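## Task

On the supply shelving, count shelves from the floor with the lowest as number one. On shelf three a scrub sponge rests on top of a cardboard box. Transfer that cardboard box into the top tray of the cart. When finished, the sponge must still be on shelf three and must not overhang its front edge, and every other item that was on that shelf must also remain on it. If the robot falls over or ends up tilted, the task fails.

## Robot and tools

ROBOT. The robot is a Dexmate Vega in a physics simulation. It rolls on two steerable front wheels and a passive rear caster. Its torso is three links (thigh, shank, chest) that fold in a Z shape, driven by torso_hip_rad, torso_knee_rad and torso_waist_rad. The chest's forward lean equals knee - hip - waist. It carries a left arm and a right arm, each with seven joints and a two-finger gripper, plus a head that pans and tilts. There are three cameras: head_camera (896x560) and left_wrist_camera and right_wrist_camera (672x420 each).

FRAMES. Every position is in metres in the base frame. Its origin sits on the floor on the centre line, 0.185 m behind the front axle, at the point the base turns about. x points forward, y to the left, z up. The odometry frame is the base frame as it was when the scene began. left_hand and right_hand mark a point between the fingers, 0.033 m back from the closed tips. In the hand's own axes, the fingers point along z, close along y, and the back of the hand (where the wrist camera sits) faces -x. Reported hand positions can be off, more so when the arm is stretched far.

move. Performs one action and returns the state plus images. The action can hold "base", "joints", or both, optionally with "speeds" or "min_time_s"; alternatively it holds only "target". All its motions begin at the same moment. Sending no action just returns the state.
- base: an object with exactly one key, each a relative offset counted from the base's last reported position. translate_m: metres, forward positive, -2 to 2. strafe_m: metres, left positive, -2 to 2. rotate_rad: radians, counter-clockwise (left) positive, -3.2 to 3.2. When the direction changes, the front wheels first steer, taking about 0.5 s and up to 1.1 s. Heading can drift while strafing.
- joints: an object keyed by joint name, each value an absolute angle in radians. Ranges: torso_hip_rad 0 to 1.57; torso_knee_rad 0 to 3.141; torso_waist_rad -1.57 to 1.57; left_shoulder_pitch_rad -3.041 to 3.041 (positive lowers the arm); left_shoulder_yaw_rad -0.423 to 1.523; upper_arm_roll, elbow (-3.041 to 0.214, negative bends up) and forearm_roll are the same on both sides; left_wrist_pitch_rad -1.366 to 1.366 (positive tips the hand down); left_wrist_yaw_rad -1.348 to 1.087. On the right side, shoulder pitch and wrist pitch are mirrored, so NEGATIVE lowers or tips down. right_shoulder_yaw_rad runs -1.523 to 0.423 and right_wrist_yaw_rad runs -1.087 to 1.348. Grippers run 0 (shut) to 0.785. head_pan_rad -2.792 to 2.792 (positive left); head_tilt_rad -1.483 to 1.483; head_camera_tilt_rad -1.483 to 1.378 (positive looks down).
- target: an absolute pose for a single hand. side "left" or "right"; x, y, z in metres in the base frame (-3 to 3); pitch_deg -30 to 95 (90 points the fingers down, 0 is level); heading_deg (0 points the fingers forward, positive turns counter-clockwise); optional roll_deg (defaults to 0). Heading and roll accept -360 to 360. line_only true means the move is refused unless a straight-line path works. The pose is checked against the robot's own body only, never the scene. A single target plays no more than 8.6 s; if the result says "short (part of ...)", send the same target again.
- speeds: lowers top speeds for this action only. translate_m and strafe_m 0.04 to 0.3 m/s; rotate_rad 0.1 to 0.6 rad/s.
- min_time_s: 0.1 to 8 s, the shortest duration any arm or head motion in the action may take.
- cameras: a list drawn from head_camera, left_wrist_camera, right_wrist_camera, all. An empty list returns no images.

OTHER TOOLS. wait(seconds 0 to 10, cameras) lets time pass with no new command. zoom_image(camera, region [x0,y0,x1,y1] in pixels, no larger than 504x504) gives a closer view of the latest image. read_manual shows the licence text only. finished_scene(scene) ends the current scene permanently, so the goal must hold with the robot no longer touching anything.

RESULTS. "move" reads done, or otherwise the most serious status. Status words: done; off_target (stopped short of the goal, may still be pushing); contact_stop (an arm motor strained near full torque for about 0.6 s); contact_stop_at_<key>; time_out; not_followed (a safety check held back the arm's targets); limit_stop_at_motor_heat; unfinished. A hand status is reached (within 10 mm and 2 degrees), short, or refused with a reason. When one member of a group (torso, left arm, right arm) stops, the whole group halts and discards its targets. on_its_own reports motion you did not command. base_odometry counts only wheel turns, so slipping shows up as travel. turned_by_wheels and turned_by_imu report rotation since the previous result. base_tilt gives lean in degrees. If a move is refused, any later move, wait and finished_scene calls in that same reply are skipped.

TORSO AND ARMS. The start posture is stand (0.469, 1.617, 1.048). Other presets: stand_high 0.78, 1.57, 0.44; lean_20 0.52, 1.05, 0.18; lean_45 0.52, 1.05, -0.26; low_lean_45 0, 0, -0.79. Fold the arms before heading to low_lean_45. The folded posture, listed in arm-key order (shoulder pitch, shoulder yaw, upper arm roll, elbow, forearm roll, wrist pitch, wrist yaw): left 1, 0.5, -0.6, -2.5, 0, -0.9, 0; right -1, -0.5, 0.6, -2.5, 0, 0.9, 0.

GRIPPER. For an opening angle a, the gap is roughly 0.24a - 0.002 m at the hand point and 0.3a - 0.002 m at the tips. Parallel-sided objects touch first near the wrist end. The gripper angle does not reveal whether something is held. A hand held level at full reach carries about 4 kg.

AVOID. Never let the arms collide or press against each other; this can end the scene. Nothing catches a tipping robot, and a fallen one cannot stand again. The base keeps driving into furniture without stopping. Contact torque at a joint's load limit (130 for shoulders, 69.6 for upper arm roll and elbow, 21.7 for the wrist and forearm joints, in N m) locks that arm for 10 s. Motors cut out at 80 °C, so after any stop move the arm away from whatever it is pressing. Do not drop things, release moving objects, slam or shove hard. Loose objects can occasionally get nudged by something else.

Each tool is called by a JSON object that holds its "method" and its "body".

## Session

{"method": "move", "body": {}}

Scene clock: 0.00 s.
Joint torques (N m): no reading
base_odometry: x=+0.000 y=+0.000 heading=+0.000
turned_by_wheels: +0.000
turned_by_imu: +0.000
base_tilt: forward=+0.1 right=+0.3
base_status: not commanded
joint_positions: torso_hip_rad=+0.469 torso_knee_rad=+1.617 torso_waist_rad=+1.048 left_shoulder_pitch_rad=+2.208 left_shoulder_yaw_rad=+0.002 left_upper_arm_roll_rad=+0.004 left_elbow_rad=-1.093 left_forearm_roll_rad=+0.009 left_wrist_pitch_rad=-0.495 left_wrist_yaw_rad=+0.018 left_gripper_rad=+0.005 right_shoulder_pitch_rad=-2.195 right_shoulder_yaw_rad=+0.020 right_upper_arm_roll_rad=-0.015 right_elbow_rad=-1.081 right_forearm_roll_rad=+0.002 right_wrist_pitch_rad=+0.504 right_wrist_yaw_rad=-0.019 right_gripper_rad=+0.005 head_pan_rad=+0.000 head_tilt_rad=+0.000 head_camera_tilt_rad=+0.000
joint_status: not commanded
chest: x=-0.0111 y=+0.0000 z=+1.4155 quat_wxyz=(+0.999, +0.000, +0.050, +0.000) (m; base frame)
left_hand: x=+0.1875 y=+0.2317 z=+0.6007 quat_wxyz=(+0.413, +0.002, +0.911, +0.006) pitch_deg=+41.2 heading_deg=+0.7 roll_deg=+1.0 back=up (m; base frame)
right_hand: x=+0.1939 y=-0.2174 z=+0.6016 quat_wxyz=(+0.417, +0.011, +0.909, +0.002) pitch_deg=+40.7 heading_deg=-0.4 roll_deg=+1.0 back=up (m; base frame)
pictures: head_camera, left_wrist_camera, right_wrist_camera

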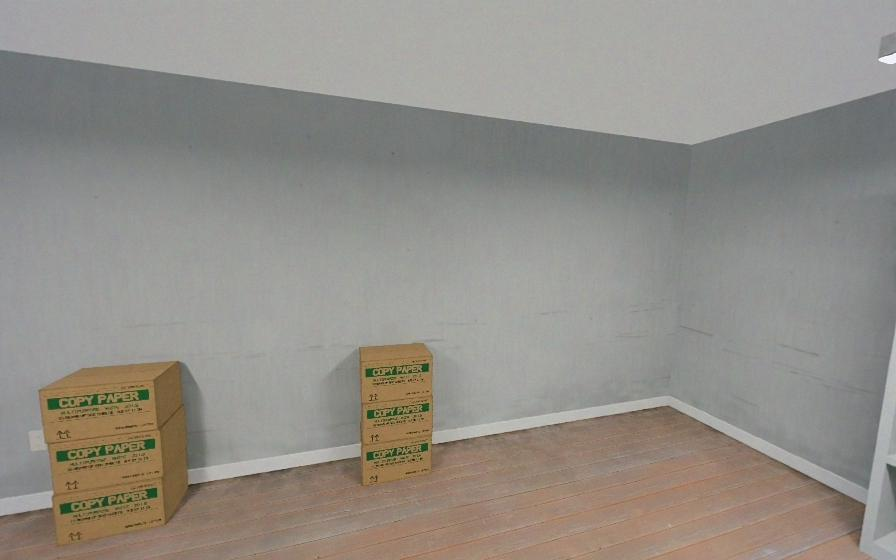

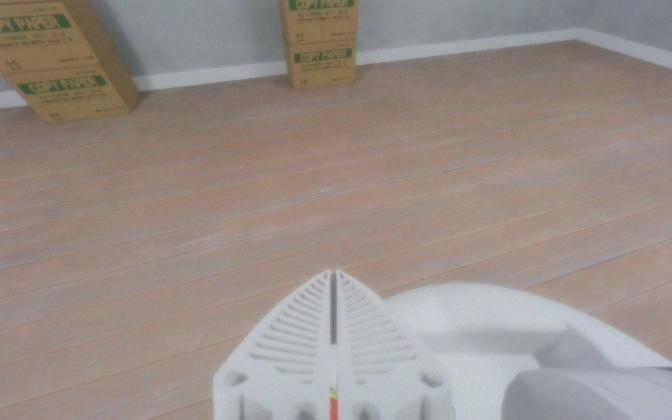

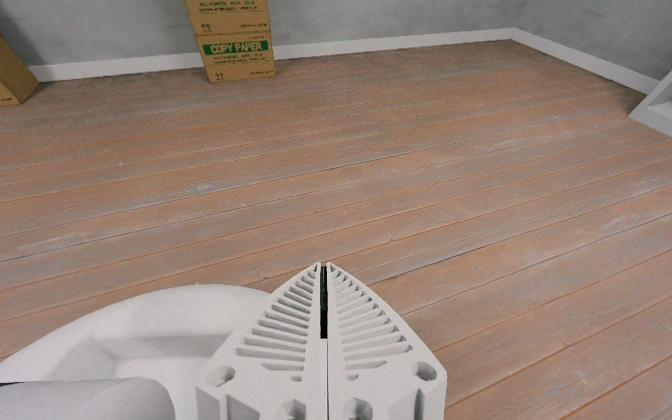

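{"method": "move", "body": {"joints": {"head_pan_rad": -1.2, "head_camera_tilt_rad": 0.2}, "cameras": ["head_camera"]}}

{"method": "move", "body": {"joints": {"head_pan_rad": -2.4, "head_camera_tilt_rad": 0.2}, "cameras": ["head_camera"]}}

{"method": "move", "body": {"joints": {"head_pan_rad": 1.8, "head_camera_tilt_rad": 0.2}, "cameras": ["head_camera"]}}

Scene clock: 1.87 s.
Joint torques (N m): left_arm=[7.03 -0.19 1.41 -4.05 0.02 -3.26 0.08] | right_arm=[-5.57 1.1 0.72 -3.22 -0.22 2.8 -0.06]
move: done
base_odometry: x=+0.000 y=+0.000 heading=+0.000
turned_by_wheels: +0.000
turned_by_imu: +0.000
base_tilt: forward=+0.2 right=+0.3
joint_positions: torso_hip_rad=+0.469 torso_knee_rad=+1.617 torso_waist_rad=+1.048 left_shoulder_pitch_rad=+2.208 left_shoulder_yaw_rad=+0.002 left_upper_arm_roll_rad=+0.004 left_elbow_rad=-1.093 left_forearm_roll_rad=+0.009 left_wrist_pitch_rad=-0.495 left_wrist_yaw_rad=+0.018 left_gripper_rad=+0.005 right_shoulder_pitch_rad=-2.195 right_shoulder_yaw_rad=+0.020 right_upper_arm_roll_rad=-0.015 right_elbow_rad=-1.081 right_forearm_roll_rad=+0.002 right_wrist_pitch_rad=+0.504 right_wrist_yaw_rad=-0.019 right_gripper_rad=+0.005 head_pan_rad=-1.199 head_tilt_rad=+0.000 head_camera_tilt_rad=+0.199
joint_status: all done
chest: x=-0.0111 y=+0.0000 z=+1.4155 quat_wxyz=(+0.999, +0.000, +0.050, +0.000) (m; base frame)
left_hand: x=+0.1875 y=+0.2317 z=+0.6007 quat_wxyz=(+0.413, +0.002, +0.911, +0.006) pitch_deg=+41.2 heading_deg=+0.7 roll_deg=+1.0 back=up (m; base frame)
right_hand: x=+0.1939 y=-0.2174 z=+0.6016 quat_wxyz=(+0.417, +0.011, +0.909, +0.002) pitch_deg=+40.7 heading_deg=-0.4 roll_deg=+1.0 back=up (m; base frame)
pictures: head_camera
camera_calibration:
head_camera: T_world_to_cam=[[-0.922093, -0.370563, 0.11148, -0.208881], [-0.186547, 0.17327, -0.967046, 1.46578], [0.339036, -0.912502, -0.228898, 0.327404], [0, 0, 0, 1]]

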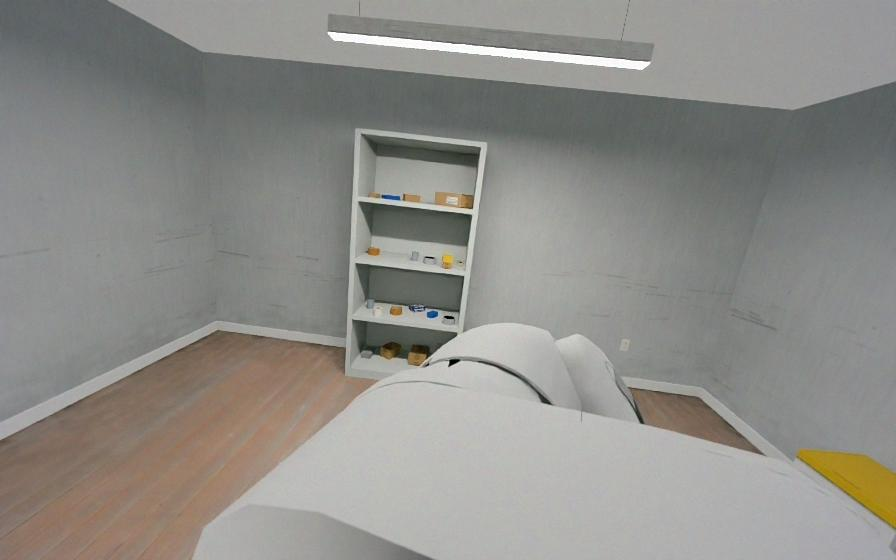

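Scene clock: 3.33 s.
Joint torques (N m): left_arm=[7.55 -1.25 0.99 -3.83 -0.07 -2.4 0.23] | right_arm=[-4.4 0.55 0.5 -5.35 -0.57 1.95 -0.21]
move: done
base_odometry: x=+0.000 y=+0.000 heading=+0.000
turned_by_wheels: +0.000
turned_by_imu: +0.000
base_tilt: forward=+0.1 right=+0.3
joint_positions: torso_hip_rad=+0.469 torso_knee_rad=+1.617 torso_waist_rad=+1.048 left_shoulder_pitch_rad=+2.208 left_shoulder_yaw_rad=+0.002 left_upper_arm_roll_rad=+0.004 left_elbow_rad=-1.093 left_forearm_roll_rad=+0.009 left_wrist_pitch_rad=-0.495 left_wrist_yaw_rad=+0.018 left_gripper_rad=+0.005 right_shoulder_pitch_rad=-2.195 right_shoulder_yaw_rad=+0.020 right_upper_arm_roll_rad=-0.015 right_elbow_rad=-1.081 right_forearm_roll_rad=+0.002 right_wrist_pitch_rad=+0.504 right_wrist_yaw_rad=-0.019 right_gripper_rad=+0.005 head_pan_rad=-2.399 head_tilt_rad=+0.000 head_camera_tilt_rad=+0.199
joint_status: all done
chest: x=-0.0111 y=+0.0000 z=+1.4155 quat_wxyz=(+0.999, +0.000, +0.050, +0.000) (m; base frame)
left_hand: x=+0.1875 y=+0.2317 z=+0.6007 quat_wxyz=(+0.413, +0.002, +0.911, +0.006) pitch_deg=+41.2 heading_deg=+0.7 roll_deg=+1.0 back=up (m; base frame)
right_hand: x=+0.1939 y=-0.2174 z=+0.6016 quat_wxyz=(+0.417, +0.011, +0.909, +0.002) pitch_deg=+40.7 heading_deg=-0.4 roll_deg=+1.0 back=up (m; base frame)
pictures: head_camera
camera_calibration:
head_camera: T_world_to_cam=[[-0.676579, 0.731234, 0.0868223, -0.153111], [0.0305913, 0.145715, -0.988853, 1.51511], [-0.735734, -0.666381, -0.120957, 0.0832642], [0, 0, 0, 1]]

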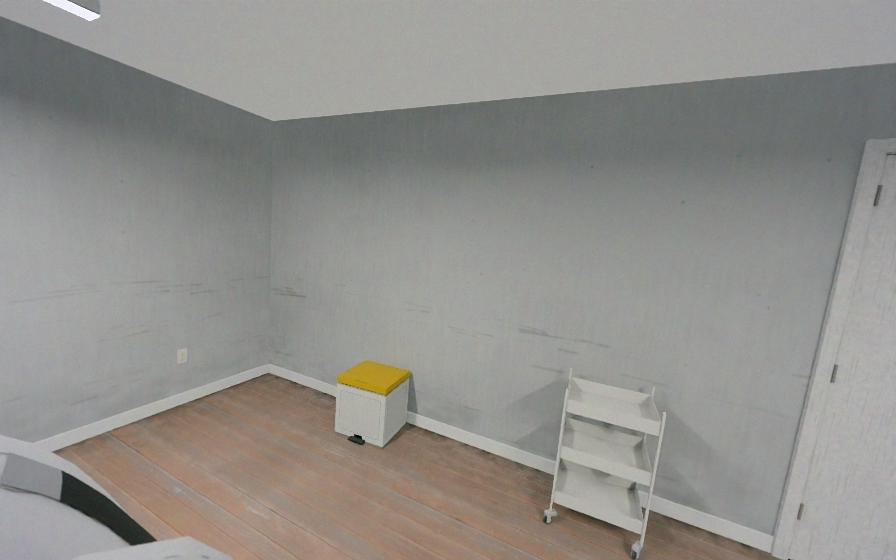

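Scene clock: 6.80 s.
Joint torques (N m): left_arm=[7.55 0.93 1.21 -3.65 -0.16 -2.43 0.14] | right_arm=[-5.01 -0.25 0.31 -4.36 -0.03 2.17 0.05]
move: done
base_odometry: x=+0.000 y=+0.000 heading=+0.000
turned_by_wheels: +0.000
turned_by_imu: +0.001
base_tilt: forward=+0.1 right=+0.4
joint_positions: torso_hip_rad=+0.469 torso_knee_rad=+1.617 torso_waist_rad=+1.048 left_shoulder_pitch_rad=+2.208 left_shoulder_yaw_rad=+0.002 left_upper_arm_roll_rad=+0.004 left_elbow_rad=-1.093 left_forearm_roll_rad=+0.009 left_wrist_pitch_rad=-0.495 left_wrist_yaw_rad=+0.018 left_gripper_rad=+0.005 right_shoulder_pitch_rad=-2.195 right_shoulder_yaw_rad=+0.020 right_upper_arm_roll_rad=-0.015 right_elbow_rad=-1.081 right_forearm_roll_rad=+0.002 right_wrist_pitch_rad=+0.504 right_wrist_yaw_rad=-0.019 right_gripper_rad=+0.005 head_pan_rad=+1.799 head_tilt_rad=+0.000 head_camera_tilt_rad=+0.199
joint_status: all done
chest: x=-0.0111 y=+0.0000 z=+1.4155 quat_wxyz=(+0.999, +0.000, +0.050, +0.000) (m; base frame)
left_hand: x=+0.1875 y=+0.2317 z=+0.6007 quat_wxyz=(+0.413, +0.002, +0.911, +0.006) pitch_deg=+41.2 heading_deg=+0.7 roll_deg=+1.0 back=up (m; base frame)
right_hand: x=+0.1939 y=-0.2174 z=+0.6016 quat_wxyz=(+0.417, +0.011, +0.909, +0.002) pitch_deg=+40.7 heading_deg=-0.4 roll_deg=+1.0 back=up (m; base frame)
pictures: head_camera
camera_calibration:
head_camera: T_world_to_cam=[[0.968951, 0.234479, -0.0784408, 0.22068], [-0.0349491, -0.18418, -0.982271, 1.50022], [-0.244769, 0.954514, -0.170266, 0.19479], [0, 0, 0, 1]]

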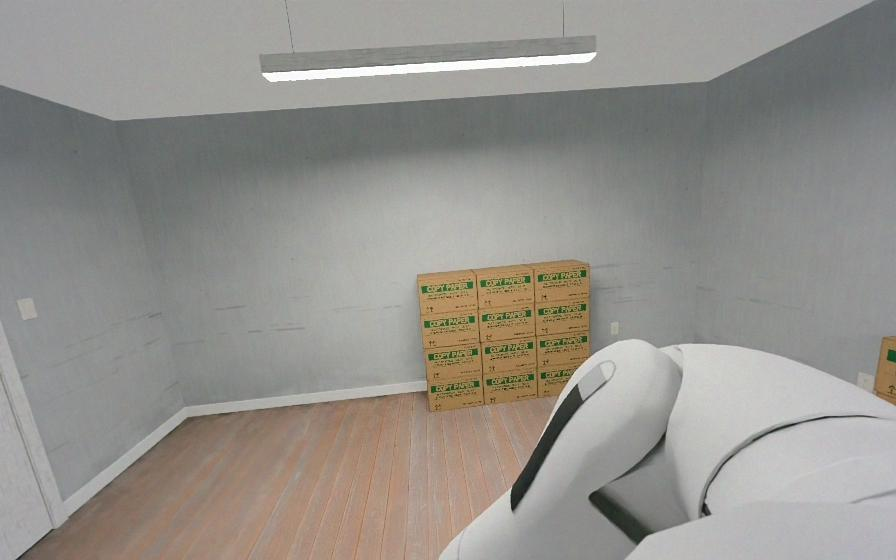

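{"method": "move", "body": {"joints": {"head_pan_rad": -1.2, "head_camera_tilt_rad": 0.2}, "cameras": ["head_camera"]}}

{"method": "zoom_image", "body": {"camera": "head_camera", "region": [340, 180, 500, 280]}}

Scene clock: 10.67 s.
Joint torques (N m): left_arm=[6.7 0.95 1.06 -4.33 0.01 -2.35 0.06] | right_arm=[-5.23 -0.94 0.01 -5.56 0.1 3.52 0.16]
move: done
base_odometry: x=+0.000 y=+0.000 heading=+0.000
turned_by_wheels: +0.000
turned_by_imu: +0.001
base_tilt: forward=+0.2 right=+0.3
joint_positions: torso_hip_rad=+0.469 torso_knee_rad=+1.617 torso_waist_rad=+1.048 left_shoulder_pitch_rad=+2.208 left_shoulder_yaw_rad=+0.002 left_upper_arm_roll_rad=+0.004 left_elbow_rad=-1.093 left_forearm_roll_rad=+0.009 left_wrist_pitch_rad=-0.495 left_wrist_yaw_rad=+0.018 left_gripper_rad=+0.005 right_shoulder_pitch_rad=-2.195 right_shoulder_yaw_rad=+0.020 right_upper_arm_roll_rad=-0.015 right_elbow_rad=-1.081 right_forearm_roll_rad=+0.002 right_wrist_pitch_rad=+0.504 right_wrist_yaw_rad=-0.019 right_gripper_rad=+0.005 head_pan_rad=-1.199 head_tilt_rad=+0.000 head_camera_tilt_rad=+0.199
joint_status: all done
chest: x=-0.0111 y=+0.0000 z=+1.4155 quat_wxyz=(+0.999, +0.000, +0.050, +0.000) (m; base frame)
left_hand: x=+0.1875 y=+0.2317 z=+0.6007 quat_wxyz=(+0.413, +0.002, +0.911, +0.006) pitch_deg=+41.2 heading_deg=+0.7 roll_deg=+1.0 back=up (m; base frame)
right_hand: x=+0.1939 y=-0.2174 z=+0.6016 quat_wxyz=(+0.417, +0.011, +0.909, +0.002) pitch_deg=+40.7 heading_deg=-0.4 roll_deg=+1.0 back=up (m; base frame)
pictures: head_camera
camera_calibration:
head_camera: T_world_to_cam=[[-0.922093, -0.370563, 0.11148, -0.208881], [-0.186547, 0.17327, -0.967046, 1.46578], [0.339036, -0.912502, -0.228899, 0.327405], [0, 0, 0, 1]]

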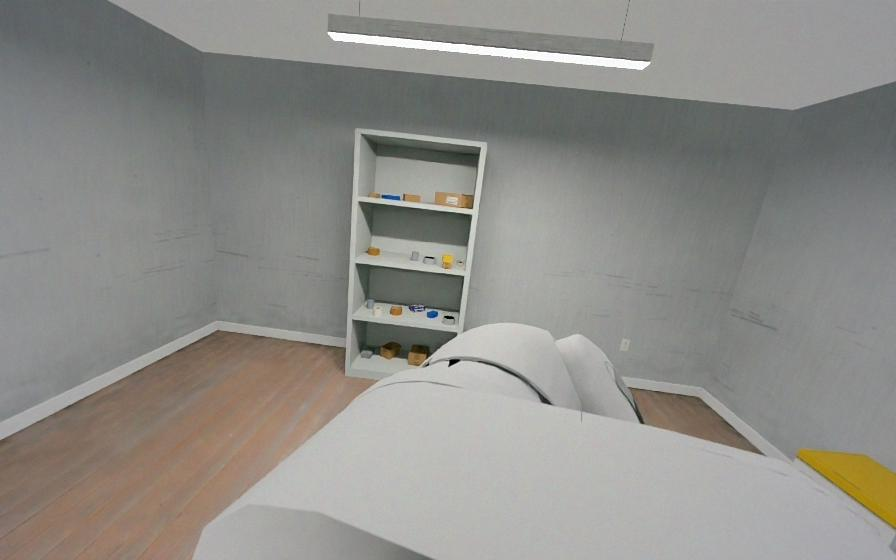

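Scaled by 3.150 from the camera's 896x560 image, which has a finer 960x600 frame.

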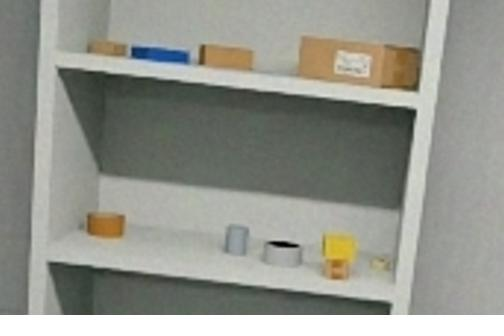

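{"method": "move", "body": {"base": {"rotate_rad": -1.124}, "joints": {"head_pan_rad": 0.0, "head_camera_tilt_rad": 0.25}, "cameras": ["head_camera"]}}

Scene clock: 15.47 s.
Joint torques (N m): left_arm=[7.86 0.16 0.92 -4.01 -0.02 -2.83 0.17] | right_arm=[-4.74 -0.73 0.87 -4.93 0 2.73 -0.05]
move: done
base_odometry: x=+0.000 y=+0.000 heading=-1.123
turned_by_wheels: -1.123
turned_by_imu: -1.092
base_tilt: forward=+0.2 right=+0.3
base_status: done
joint_positions: torso_hip_rad=+0.469 torso_knee_rad=+1.617 torso_waist_rad=+1.048 left_shoulder_pitch_rad=+2.208 left_shoulder_yaw_rad=+0.002 left_upper_arm_roll_rad=+0.004 left_elbow_rad=-1.093 left_forearm_roll_rad=+0.009 left_wrist_pitch_rad=-0.495 left_wrist_yaw_rad=+0.018 left_gripper_rad=+0.005 right_shoulder_pitch_rad=-2.195 right_shoulder_yaw_rad=+0.020 right_upper_arm_roll_rad=-0.015 right_elbow_rad=-1.081 right_forearm_roll_rad=+0.002 right_wrist_pitch_rad=+0.504 right_wrist_yaw_rad=-0.019 right_gripper_rad=+0.005 head_pan_rad=-0.001 head_tilt_rad=+0.000 head_camera_tilt_rad=+0.249
joint_status: all done
chest: x=-0.0111 y=+0.0000 z=+1.4155 quat_wxyz=(+0.999, +0.000, +0.050, +0.000) (m; base frame)
left_hand: x=+0.1875 y=+0.2317 z=+0.6007 quat_wxyz=(+0.413, +0.002, +0.911, +0.006) pitch_deg=+41.2 heading_deg=+0.7 roll_deg=+1.0 back=up (m; base frame)
right_hand: x=+0.1939 y=-0.2174 z=+0.6016 quat_wxyz=(+0.417, +0.011, +0.909, +0.002) pitch_deg=+40.7 heading_deg=-0.4 roll_deg=+1.0 back=up (m; base frame)
pictures: head_camera
camera_calibration:
head_camera: T_world_to_cam=[[0.0102501, -0.999796, 0.0174074, 0.00355149], [-0.338245, -0.0198488, -0.940849, 1.41507], [0.941002, 0.00375584, -0.33838, 0.536824], [0, 0, 0, 1]]

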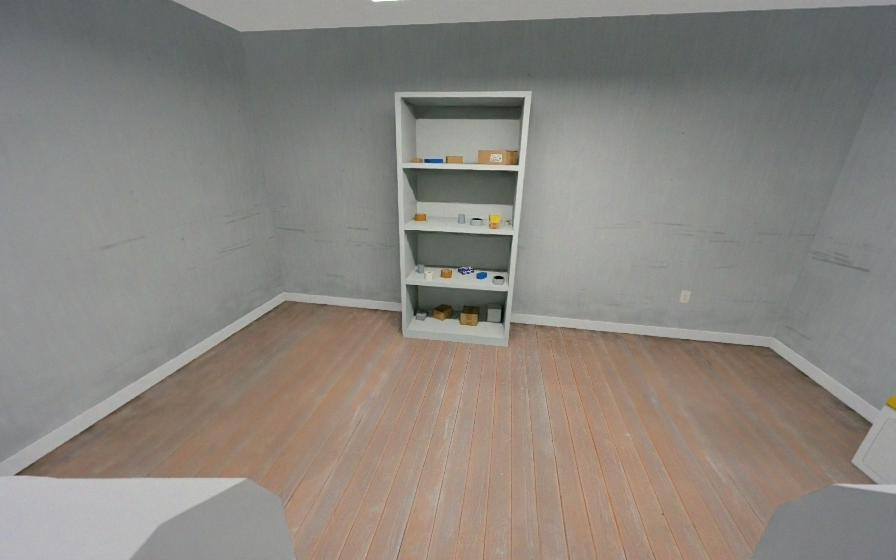

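{"method": "move", "body": {"base": {"rotate_rad": -0.126}, "cameras": []}}

{"method": "move", "body": {"base": {"translate_m": 1.3}, "joints": {"head_camera_tilt_rad": 0.4}, "cameras": ["head_camera"]}}

Scene clock: 17.97 s.
Joint torques (N m): left_arm=[6.5 0.24 1.09 -4.15 -0.1 -3.2 0.17] | right_arm=[-5.41 0.14 0.1 -4.32 -0.1 2.99 -0.19]
move: done
base_odometry: x=+0.000 y=+0.000 heading=-1.249
turned_by_wheels: -0.126
turned_by_imu: -0.121
base_tilt: forward=+0.2 right=+0.3
base_status: done
joint_positions: torso_hip_rad=+0.469 torso_knee_rad=+1.617 torso_waist_rad=+1.048 left_shoulder_pitch_rad=+2.208 left_shoulder_yaw_rad=+0.002 left_upper_arm_roll_rad=+0.004 left_elbow_rad=-1.093 left_forearm_roll_rad=+0.009 left_wrist_pitch_rad=-0.495 left_wrist_yaw_rad=+0.018 left_gripper_rad=+0.005 right_shoulder_pitch_rad=-2.195 right_shoulder_yaw_rad=+0.020 right_upper_arm_roll_rad=-0.015 right_elbow_rad=-1.081 right_forearm_roll_rad=+0.002 right_wrist_pitch_rad=+0.504 right_wrist_yaw_rad=-0.019 right_gripper_rad=+0.005 head_pan_rad=-0.001 head_tilt_rad=+0.000 head_camera_tilt_rad=+0.249
chest: x=-0.0111 y=+0.0000 z=+1.4155 quat_wxyz=(+0.999, +0.000, +0.050, +0.000) (m; base frame)
left_hand: x=+0.1875 y=+0.2317 z=+0.6007 quat_wxyz=(+0.413, +0.002, +0.911, +0.006) pitch_deg=+41.2 heading_deg=+0.7 roll_deg=+1.0 back=up (m; base frame)
right_hand: x=+0.1939 y=-0.2174 z=+0.6016 quat_wxyz=(+0.417, +0.011, +0.909, +0.002) pitch_deg=+40.7 heading_deg=-0.4 roll_deg=+1.0 back=up (m; base frame)
pictures: none

Scene clock: 24.23 s.
Joint torques (N m): left_arm=[7.66 0.74 1.07 -3.35 -0.13 -2.49 0.14] | right_arm=[-5 0.18 0.78 -4.74 0 2.87 0.04]
move: done
base_odometry: x=+0.408 y=-1.234 heading=-1.249
turned_by_wheels: -0.001
turned_by_imu: -0.007
base_tilt: forward=+0.1 right=+0.3
base_status: done
joint_positions: torso_hip_rad=+0.469 torso_knee_rad=+1.617 torso_waist_rad=+1.048 left_shoulder_pitch_rad=+2.208 left_shoulder_yaw_rad=+0.002 left_upper_arm_roll_rad=+0.004 left_elbow_rad=-1.093 left_forearm_roll_rad=+0.009 left_wrist_pitch_rad=-0.495 left_wrist_yaw_rad=+0.018 left_gripper_rad=+0.005 right_shoulder_pitch_rad=-2.195 right_shoulder_yaw_rad=+0.020 right_upper_arm_roll_rad=-0.015 right_elbow_rad=-1.081 right_forearm_roll_rad=+0.002 right_wrist_pitch_rad=+0.504 right_wrist_yaw_rad=-0.019 right_gripper_rad=+0.005 head_pan_rad=-0.001 head_tilt_rad=+0.000 head_camera_tilt_rad=+0.399
joint_status: all done
chest: x=-0.0111 y=+0.0000 z=+1.4155 quat_wxyz=(+0.999, +0.000, +0.050, +0.000) (m; base frame)
left_hand: x=+0.1875 y=+0.2317 z=+0.6007 quat_wxyz=(+0.413, +0.002, +0.911, +0.006) pitch_deg=+41.2 heading_deg=+0.7 roll_deg=+1.0 back=up (m; base frame)
right_hand: x=+0.1939 y=-0.2174 z=+0.6016 quat_wxyz=(+0.417, +0.011, +0.909, +0.002) pitch_deg=+40.7 heading_deg=-0.4 roll_deg=+1.0 back=up (m; base frame)
pictures: head_camera
camera_calibration:
head_camera: T_world_to_cam=[[0.0127582, -0.999797, 0.0155762, 0.00646174], [-0.475114, -0.0197681, -0.879702, 1.31374], [0.879832, 0.00382294, -0.47527, 0.734932], [0, 0, 0, 1]]

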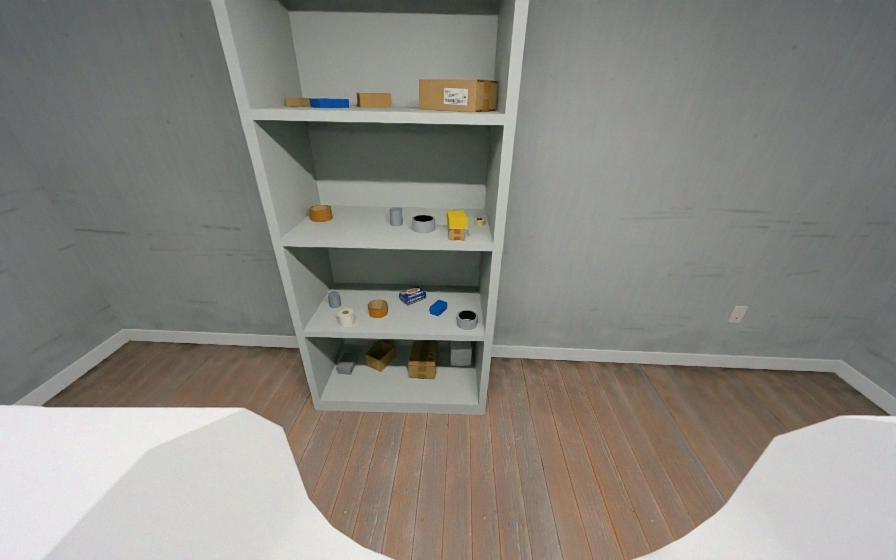

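{"method": "zoom_image", "body": {"camera": "head_camera", "region": [380, 180, 510, 260]}}

{"method": "zoom_image", "body": {"camera": "head_camera", "region": [430, 195, 500, 245]}}

Scaled by 3.877 from the camera's 896x560 image, which has a finer 960x600 frame.

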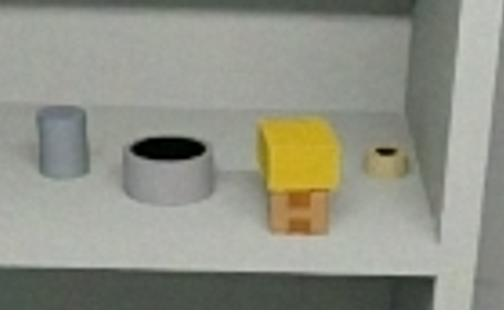

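Scaled by 7.200 from the camera's 896x560 image, which has a finer 960x600 frame.

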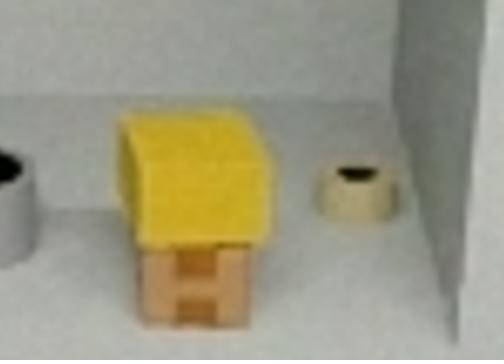

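{"method": "move", "body": {"base": {"strafe_m": 0.2}, "cameras": []}}

{"method": "move", "body": {"base": {"translate_m": 0.5}, "joints": {"head_camera_tilt_rad": 0.5, "head_pan_rad": -0.15}, "cameras": ["head_camera"]}}

Scene clock: 29.03 s.
Joint torques (N m): left_arm=[8.12 -0.55 1 -3.95 0 -2.59 -0.06] | right_arm=[-5.82 -1.29 0.52 -4.96 -0.19 2.81 -0.11]
move: done
base_odometry: x=+0.598 y=-1.171 heading=-1.251
turned_by_wheels: -0.001
turned_by_imu: -0.001
base_tilt: forward=+0.1 right=+0.3
base_status: done
joint_positions: torso_hip_rad=+0.469 torso_knee_rad=+1.617 torso_waist_rad=+1.048 left_shoulder_pitch_rad=+2.208 left_shoulder_yaw_rad=+0.002 left_upper_arm_roll_rad=+0.004 left_elbow_rad=-1.093 left_forearm_roll_rad=+0.009 left_wrist_pitch_rad=-0.495 left_wrist_yaw_rad=+0.018 left_gripper_rad=+0.005 right_shoulder_pitch_rad=-2.195 right_shoulder_yaw_rad=+0.020 right_upper_arm_roll_rad=-0.015 right_elbow_rad=-1.081 right_forearm_roll_rad=+0.002 right_wrist_pitch_rad=+0.504 right_wrist_yaw_rad=-0.019 right_gripper_rad=+0.005 head_pan_rad=-0.001 head_tilt_rad=+0.000 head_camera_tilt_rad=+0.399
chest: x=-0.0111 y=+0.0000 z=+1.4155 quat_wxyz=(+0.999, +0.000, +0.050, +0.000) (m; base frame)
left_hand: x=+0.1875 y=+0.2317 z=+0.6007 quat_wxyz=(+0.413, +0.002, +0.911, +0.006) pitch_deg=+41.2 heading_deg=+0.7 roll_deg=+1.1 back=up (m; base frame)
right_hand: x=+0.1939 y=-0.2174 z=+0.6016 quat_wxyz=(+0.417, +0.011, +0.909, +0.002) pitch_deg=+40.7 heading_deg=-0.4 roll_deg=+1.0 back=up (m; base frame)
pictures: none

Scene clock: 32.83 s.
Joint torques (N m): left_arm=[8.36 -0.44 1.27 -3.52 -0.01 -2.47 0.23] | right_arm=[-5.4 0.52 0.87 -3.69 0.2 2.59 -0.11]
move: done
base_odometry: x=+0.753 y=-1.647 heading=-1.252
turned_by_wheels: -0.001
turned_by_imu: -0.005
base_tilt: forward=+0.2 right=+0.3
base_status: done
joint_positions: torso_hip_rad=+0.469 torso_knee_rad=+1.617 torso_waist_rad=+1.048 left_shoulder_pitch_rad=+2.208 left_shoulder_yaw_rad=+0.002 left_upper_arm_roll_rad=+0.004 left_elbow_rad=-1.093 left_forearm_roll_rad=+0.009 left_wrist_pitch_rad=-0.495 left_wrist_yaw_rad=+0.018 left_gripper_rad=+0.005 right_shoulder_pitch_rad=-2.195 right_shoulder_yaw_rad=+0.020 right_upper_arm_roll_rad=-0.015 right_elbow_rad=-1.081 right_forearm_roll_rad=+0.002 right_wrist_pitch_rad=+0.504 right_wrist_yaw_rad=-0.019 right_gripper_rad=+0.005 head_pan_rad=-0.149 head_tilt_rad=+0.000 head_camera_tilt_rad=+0.499
joint_status: all done
chest: x=-0.0111 y=+0.0000 z=+1.4155 quat_wxyz=(+0.999, +0.000, +0.050, +0.000) (m; base frame)
left_hand: x=+0.1875 y=+0.2317 z=+0.6007 quat_wxyz=(+0.413, +0.002, +0.911, +0.006) pitch_deg=+41.2 heading_deg=+0.7 roll_deg=+1.1 back=up (m; base frame)
right_hand: x=+0.1939 y=-0.2174 z=+0.6016 quat_wxyz=(+0.417, +0.011, +0.909, +0.002) pitch_deg=+40.7 heading_deg=-0.4 roll_deg=+1.0 back=up (m; base frame)
pictures: head_camera
camera_calibration:
head_camera: T_world_to_cam=[[-0.133289, -0.990653, 0.0289868, -0.0248421], [-0.55825, 0.0508802, -0.828111, 1.23075], [0.818896, -0.12656, -0.559814, 0.855504], [0, 0, 0, 1]]

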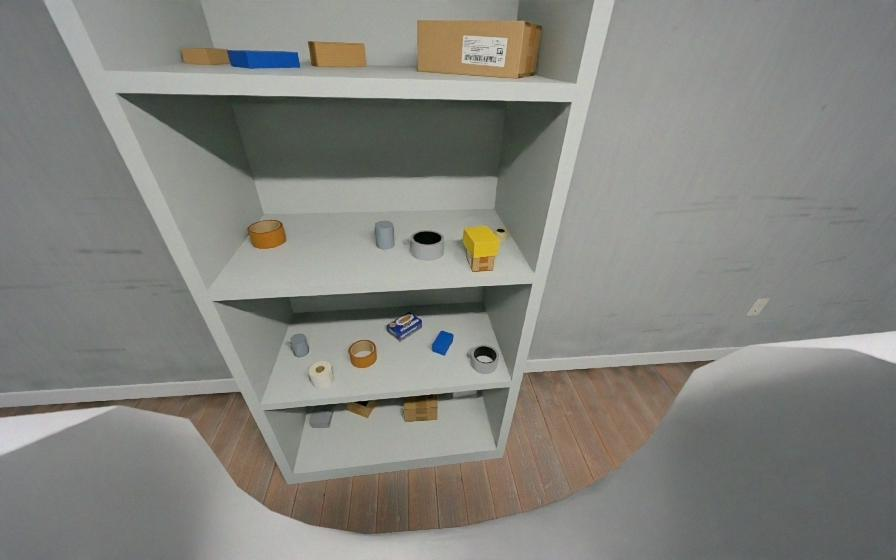

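{"method": "zoom_image", "body": {"camera": "head_camera", "region": [440, 210, 540, 290]}}

{"method": "zoom_image", "body": {"camera": "head_camera", "region": [360, 200, 550, 300]}}

Scaled by 5.040 from the camera's 896x560 image, which has a finer 960x600 frame.

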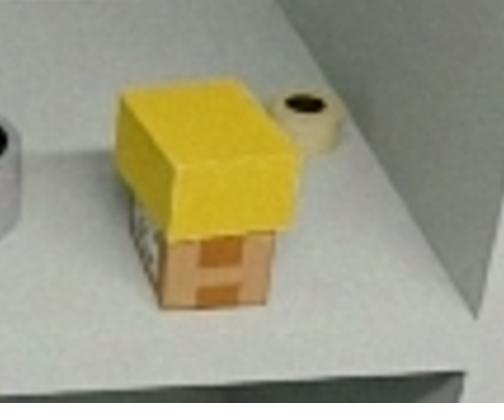

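Scaled by 2.653 from the camera's 896x560 image, which has a finer 960x600 frame.

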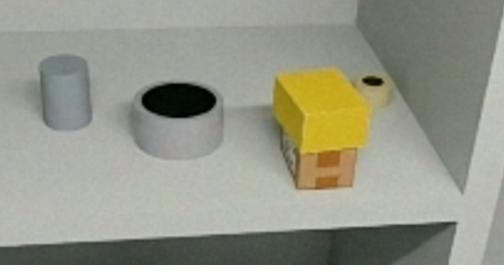

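{"method": "move", "body": {"base": {"strafe_m": 0.15}, "cameras": []}}

{"method": "move", "body": {"target": {"side": "right", "x": 0.45, "y": -0.33, "z": 1.08, "pitch_deg": 20, "heading_deg": 0, "roll_deg": 0}, "cameras": ["head_camera", "right_wrist_camera"]}}

Scene clock: 42.77 s.
Joint torques (N m): left_arm=[8.04 0.41 1.1 -4.29 0 -2.68 0.15] | right_arm=[-5 0.17 0.35 -3.93 -0.03 2.4 -0.19]
move: done
base_odometry: x=+0.896 y=-1.600 heading=-1.253
turned_by_wheels: -0.001
turned_by_imu: -0.004
base_tilt: forward=+0.2 right=+0.3
base_status: done
joint_positions: torso_hip_rad=+0.469 torso_knee_rad=+1.617 torso_waist_rad=+1.048 left_shoulder_pitch_rad=+2.208 left_shoulder_yaw_rad=+0.002 left_upper_arm_roll_rad=+0.004 left_elbow_rad=-1.093 left_forearm_roll_rad=+0.009 left_wrist_pitch_rad=-0.495 left_wrist_yaw_rad=+0.018 left_gripper_rad=+0.005 right_shoulder_pitch_rad=-2.195 right_shoulder_yaw_rad=+0.020 right_upper_arm_roll_rad=-0.015 right_elbow_rad=-1.081 right_forearm_roll_rad=+0.002 right_wrist_pitch_rad=+0.504 right_wrist_yaw_rad=-0.019 right_gripper_rad=+0.005 head_pan_rad=-0.149 head_tilt_rad=+0.000 head_camera_tilt_rad=+0.499
chest: x=-0.0111 y=+0.0000 z=+1.4155 quat_wxyz=(+0.999, +0.000, +0.050, +0.000) (m; base frame)
left_hand: x=+0.1875 y=+0.2317 z=+0.6007 quat_wxyz=(+0.413, +0.002, +0.911, +0.006) pitch_deg=+41.2 heading_deg=+0.7 roll_deg=+1.1 back=up (m; base frame)
right_hand: x=+0.1939 y=-0.2174 z=+0.6016 quat_wxyz=(+0.417, +0.011, +0.909, +0.002) pitch_deg=+40.7 heading_deg=-0.4 roll_deg=+1.0 back=up (m; base frame)
pictures: none

Scene clock: 49.10 s.
Joint torques (N m): left_arm=[6.98 0.17 1.13 -4.16 -0.04 -3.26 -0.06] | right_arm=[-4.55 -3.79 8.74 -9.17 -0.92 2.61 -0.4]
move: done
base_odometry: x=+0.896 y=-1.600 heading=-1.253
turned_by_wheels: +0.000
turned_by_imu: +0.002
base_tilt: forward=+0.2 right=+0.3
joint_positions: torso_hip_rad=+0.469 torso_knee_rad=+1.617 torso_waist_rad=+1.048 left_shoulder_pitch_rad=+2.208 left_shoulder_yaw_rad=+0.002 left_upper_arm_roll_rad=+0.004 left_elbow_rad=-1.093 left_forearm_roll_rad=+0.009 left_wrist_pitch_rad=-0.495 left_wrist_yaw_rad=+0.018 left_gripper_rad=+0.005 right_shoulder_pitch_rad=-2.879 right_shoulder_yaw_rad=-1.119 right_upper_arm_roll_rad=+0.604 right_elbow_rad=-2.497 right_forearm_roll_rad=+1.039 right_wrist_pitch_rad=+0.111 right_wrist_yaw_rad=-0.618 right_gripper_rad=+0.005 head_pan_rad=-0.149 head_tilt_rad=+0.000 head_camera_tilt_rad=+0.499
chest: x=-0.0111 y=+0.0000 z=+1.4155 quat_wxyz=(+0.999, +0.000, +0.050, +0.000) (m; base frame)
left_hand: x=+0.1875 y=+0.2317 z=+0.6007 quat_wxyz=(+0.413, +0.002, +0.911, +0.006) pitch_deg=+41.2 heading_deg=+0.7 roll_deg=+1.1 back=up (m; base frame)
right_hand: x=+0.4502 y=-0.3339 z=+1.0791 quat_wxyz=(+0.574, +0.001, +0.819, -0.003) pitch_deg=+19.9 heading_deg=-0.3 roll_deg=-0.2 back=up (m; base frame)
right_hand_status: reached (checked arc [a long move], planned for 4.8 s): 4 mm and 0.3 deg off.
pictures: head_camera, right_wrist_camera
camera_calibration:
head_camera: T_world_to_cam=[[-0.13335, -0.990645, 0.0289873, -0.024853], [-0.558217, 0.0509092, -0.828131, 1.23076], [0.818909, -0.126612, -0.559784, 0.855493], [0, 0, 0, 1]]
right_wrist_camera: T_world_to_cam=[[-0.0460939, -0.998319, 0.0351386, -0.358389], [-0.480545, -0.00867836, -0.876927, 1.21118], [0.875758, -0.0573066, -0.479337, 0.258894], [0, 0, 0, 1]]

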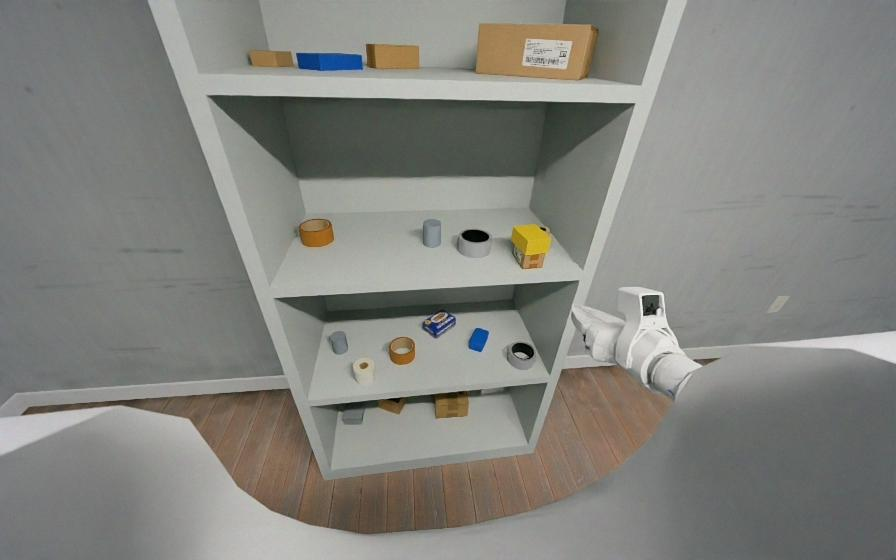

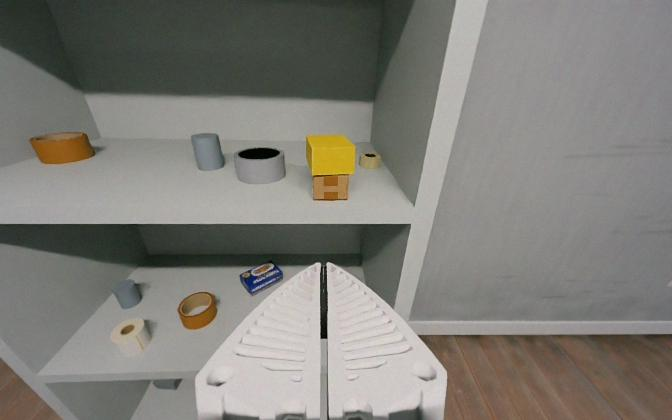

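{"method": "zoom_image", "body": {"camera": "right_wrist_camera", "region": [270, 110, 410, 220]}}

Scaled by 3.600 from the camera's 672x420 image, which has a finer 960x600 frame.

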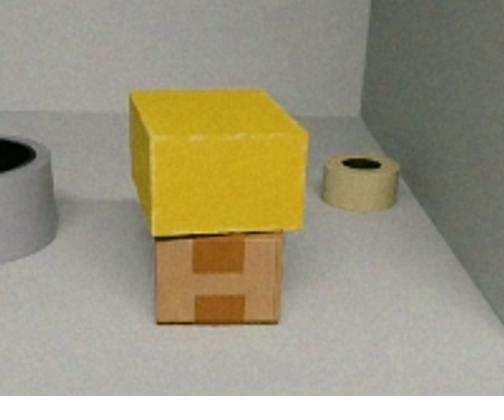

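{"method": "move", "body": {"joints": {"right_gripper_rad": 0.46}, "cameras": []}}

{"method": "move", "body": {"target": {"side": "right", "x": 0.67, "y": -0.365, "z": 1.065, "pitch_deg": 20, "heading_deg": 8, "roll_deg": 0, "line_only": true}, "cameras": ["head_camera", "right_wrist_camera"]}}

Scene clock: 52.80 s.
Joint torques (N m): left_arm=[7.27 -0.14 1.33 -3.79 0.06 -2.87 0.06] | right_arm=[-4.5 -4.31 8.99 -8.79 -0.82 2.7 -0.33]
move: done
base_odometry: x=+0.896 y=-1.600 heading=-1.253
turned_by_wheels: +0.000
turned_by_imu: +0.001
base_tilt: forward=+0.1 right=+0.3
joint_positions: torso_hip_rad=+0.469 torso_knee_rad=+1.617 torso_waist_rad=+1.048 left_shoulder_pitch_rad=+2.208 left_shoulder_yaw_rad=+0.002 left_upper_arm_roll_rad=+0.004 left_elbow_rad=-1.093 left_forearm_roll_rad=+0.009 left_wrist_pitch_rad=-0.495 left_wrist_yaw_rad=+0.018 left_gripper_rad=+0.005 right_shoulder_pitch_rad=-2.882 right_shoulder_yaw_rad=-1.124 right_upper_arm_roll_rad=+0.606 right_elbow_rad=-2.503 right_forearm_roll_rad=+1.043 right_wrist_pitch_rad=+0.109 right_wrist_yaw_rad=-0.620 right_gripper_rad=+0.460 head_pan_rad=-0.149 head_tilt_rad=+0.000 head_camera_tilt_rad=+0.499
joint_status: all done
chest: x=-0.0111 y=+0.0000 z=+1.4155 quat_wxyz=(+0.999, +0.000, +0.050, +0.000) (m; base frame)
left_hand: x=+0.1875 y=+0.2317 z=+0.6007 quat_wxyz=(+0.413, +0.002, +0.911, +0.006) pitch_deg=+41.2 heading_deg=+0.7 roll_deg=+1.1 back=up (m; base frame)
right_hand: x=+0.4499 y=-0.3302 z=+1.0796 quat_wxyz=(+0.573, +0.000, +0.819, +0.000) pitch_deg=+20.0 heading_deg=+0.0 roll_deg=+0.0 back=up (m; base frame)
pictures: none

Scene clock: 59.03 s.
Joint torques (N m): left_arm=[8.07 0.14 1.24 -3.98 -0.01 -2.61 -0.02] | right_arm=[18.97 -8.32 6.83 -1.67 -0.56 2.97 0.38]
move: done
base_odometry: x=+0.896 y=-1.600 heading=-1.253
turned_by_wheels: +0.000
turned_by_imu: +0.002
base_tilt: forward=+0.1 right=+0.2
joint_positions: torso_hip_rad=+0.469 torso_knee_rad=+1.617 torso_waist_rad=+1.048 left_shoulder_pitch_rad=+2.208 left_shoulder_yaw_rad=+0.002 left_upper_arm_roll_rad=+0.004 left_elbow_rad=-1.093 left_forearm_roll_rad=+0.009 left_wrist_pitch_rad=-0.495 left_wrist_yaw_rad=+0.018 left_gripper_rad=+0.005 right_shoulder_pitch_rad=-1.548 right_shoulder_yaw_rad=-1.343 right_upper_arm_roll_rad=-0.299 right_elbow_rad=-1.885 right_forearm_roll_rad=+1.311 right_wrist_pitch_rad=-0.063 right_wrist_yaw_rad=-0.240 right_gripper_rad=+0.460 head_pan_rad=-0.149 head_tilt_rad=+0.000 head_camera_tilt_rad=+0.499
chest: x=-0.0111 y=+0.0000 z=+1.4155 quat_wxyz=(+0.999, +0.000, +0.050, +0.000) (m; base frame)
left_hand: x=+0.1875 y=+0.2317 z=+0.6007 quat_wxyz=(+0.413, +0.002, +0.911, +0.006) pitch_deg=+41.2 heading_deg=+0.7 roll_deg=+1.1 back=up (m; base frame)
right_hand: x=+0.6690 y=-0.3652 z=+1.0647 quat_wxyz=(+0.572, -0.057, +0.817, +0.040) pitch_deg=+20.0 heading_deg=+7.9 roll_deg=+0.0 back=up (m; base frame)
right_hand_status: reached (straight line, planned for 4.7 s): 1 mm and 0.1 deg off.
pictures: head_camera, right_wrist_camera
camera_calibration:
head_camera: T_world_to_cam=[[-0.13335, -0.990645, 0.0289873, -0.024853], [-0.558217, 0.0509092, -0.828131, 1.23076], [0.818909, -0.126612, -0.559784, 0.855493], [0, 0, 0, 1]]
right_wrist_camera: T_world_to_cam=[[0.0973155, -0.994733, 0.0321725, -0.47056], [-0.476425, -0.0749418, -0.876016, 1.27549], [0.873813, 0.0699221, -0.481208, 0.10831], [0, 0, 0, 1]]

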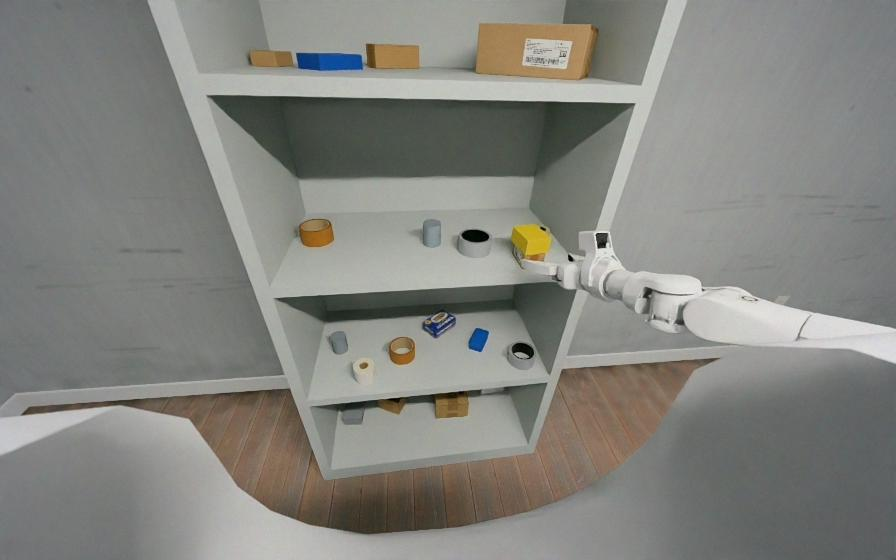

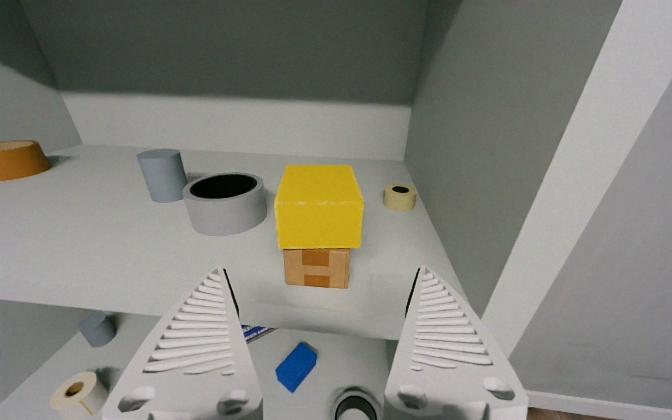

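{"method": "move", "body": {"target": {"side": "right", "x": 0.80, "y": -0.348, "z": 1.062, "pitch_deg": 20, "heading_deg": 8, "roll_deg": 0, "line_only": true}, "cameras": ["head_camera", "right_wrist_camera"]}}

Scene clock: 63.27 s.
Joint torques (N m): left_arm=[7.33 0.77 1.37 -4.29 -0.03 -2.59 0.06] | right_arm=[24.37 -6.43 7.37 -3.49 -0.09 3.5 0.11]
move: done
base_odometry: x=+0.896 y=-1.600 heading=-1.253
turned_by_wheels: +0.000
turned_by_imu: +0.001
base_tilt: forward=+0.2 right=+0.3
joint_positions: torso_hip_rad=+0.469 torso_knee_rad=+1.617 torso_waist_rad=+1.048 left_shoulder_pitch_rad=+2.208 left_shoulder_yaw_rad=+0.002 left_upper_arm_roll_rad=+0.004 left_elbow_rad=-1.093 left_forearm_roll_rad=+0.009 left_wrist_pitch_rad=-0.495 left_wrist_yaw_rad=+0.018 left_gripper_rad=+0.005 right_shoulder_pitch_rad=-0.967 right_shoulder_yaw_rad=-0.927 right_upper_arm_roll_rad=-0.578 right_elbow_rad=-1.432 right_forearm_roll_rad=+1.047 right_wrist_pitch_rad=-0.297 right_wrist_yaw_rad=-0.080 right_gripper_rad=+0.460 head_pan_rad=-0.149 head_tilt_rad=+0.000 head_camera_tilt_rad=+0.499
chest: x=-0.0111 y=+0.0000 z=+1.4155 quat_wxyz=(+0.999, +0.000, +0.050, +0.000) (m; base frame)
left_hand: x=+0.1875 y=+0.2317 z=+0.6007 quat_wxyz=(+0.413, +0.002, +0.911, +0.006) pitch_deg=+41.2 heading_deg=+0.7 roll_deg=+1.1 back=up (m; base frame)
right_hand: x=+0.7984 y=-0.3487 z=+1.0614 quat_wxyz=(+0.572, -0.057, +0.817, +0.040) pitch_deg=+20.0 heading_deg=+8.0 roll_deg=+0.0 back=up (m; base frame)
right_hand_status: reached (straight line, planned for 2.2 s): 2 mm and 0.1 deg off.
pictures: head_camera, right_wrist_camera
camera_calibration:
head_camera: T_world_to_cam=[[-0.13335, -0.990645, 0.0289872, -0.024853], [-0.558217, 0.0509091, -0.828131, 1.23076], [0.818909, -0.126612, -0.559784, 0.855493], [0, 0, 0, 1]]
right_wrist_camera: T_world_to_cam=[[0.0974728, -0.99473, 0.0318046, -0.466371], [-0.476363, -0.0746892, -0.876071, 1.33563], [0.873829, 0.0702426, -0.481133, -0.00743009], [0, 0, 0, 1]]

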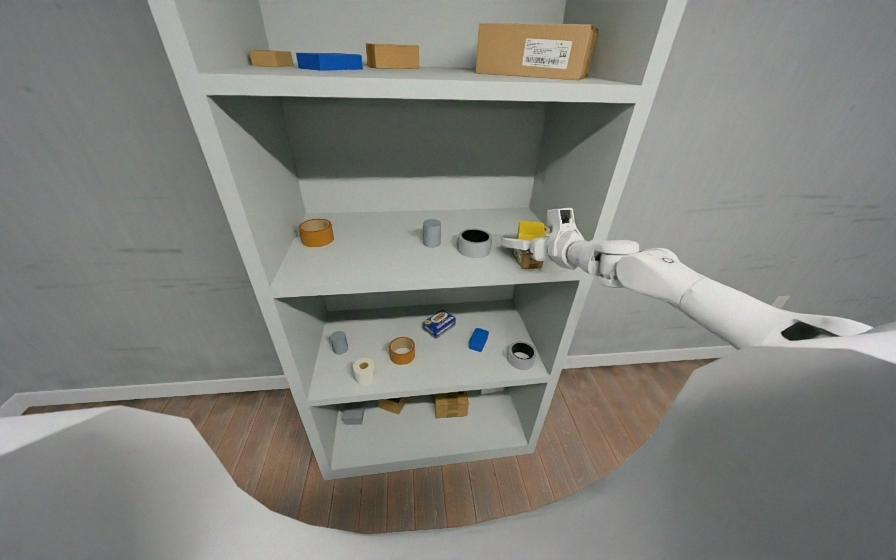

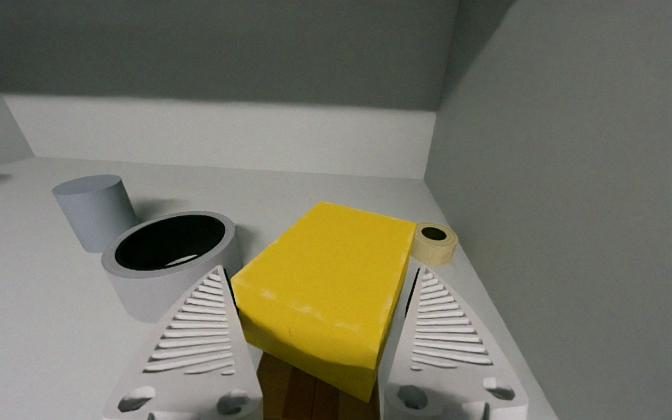

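{"method": "zoom_image", "body": {"camera": "right_wrist_camera", "region": [180, 180, 480, 420]}}

{"method": "zoom_image", "body": {"camera": "head_camera", "region": [470, 190, 620, 300]}}

Scaled by 1.680 from the camera's 672x420 image, which has a finer 960x600 frame.

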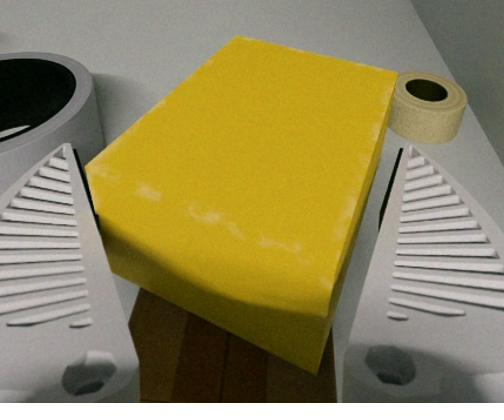

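Scaled by 3.360 from the camera's 896x560 image, which has a finer 960x600 frame.

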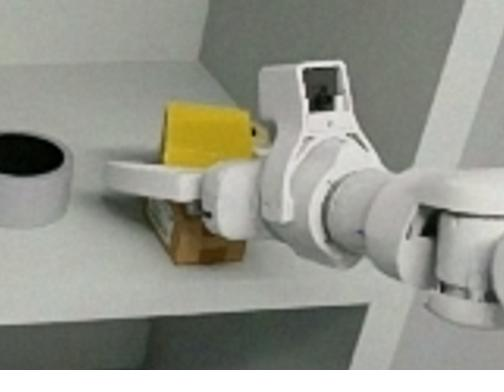

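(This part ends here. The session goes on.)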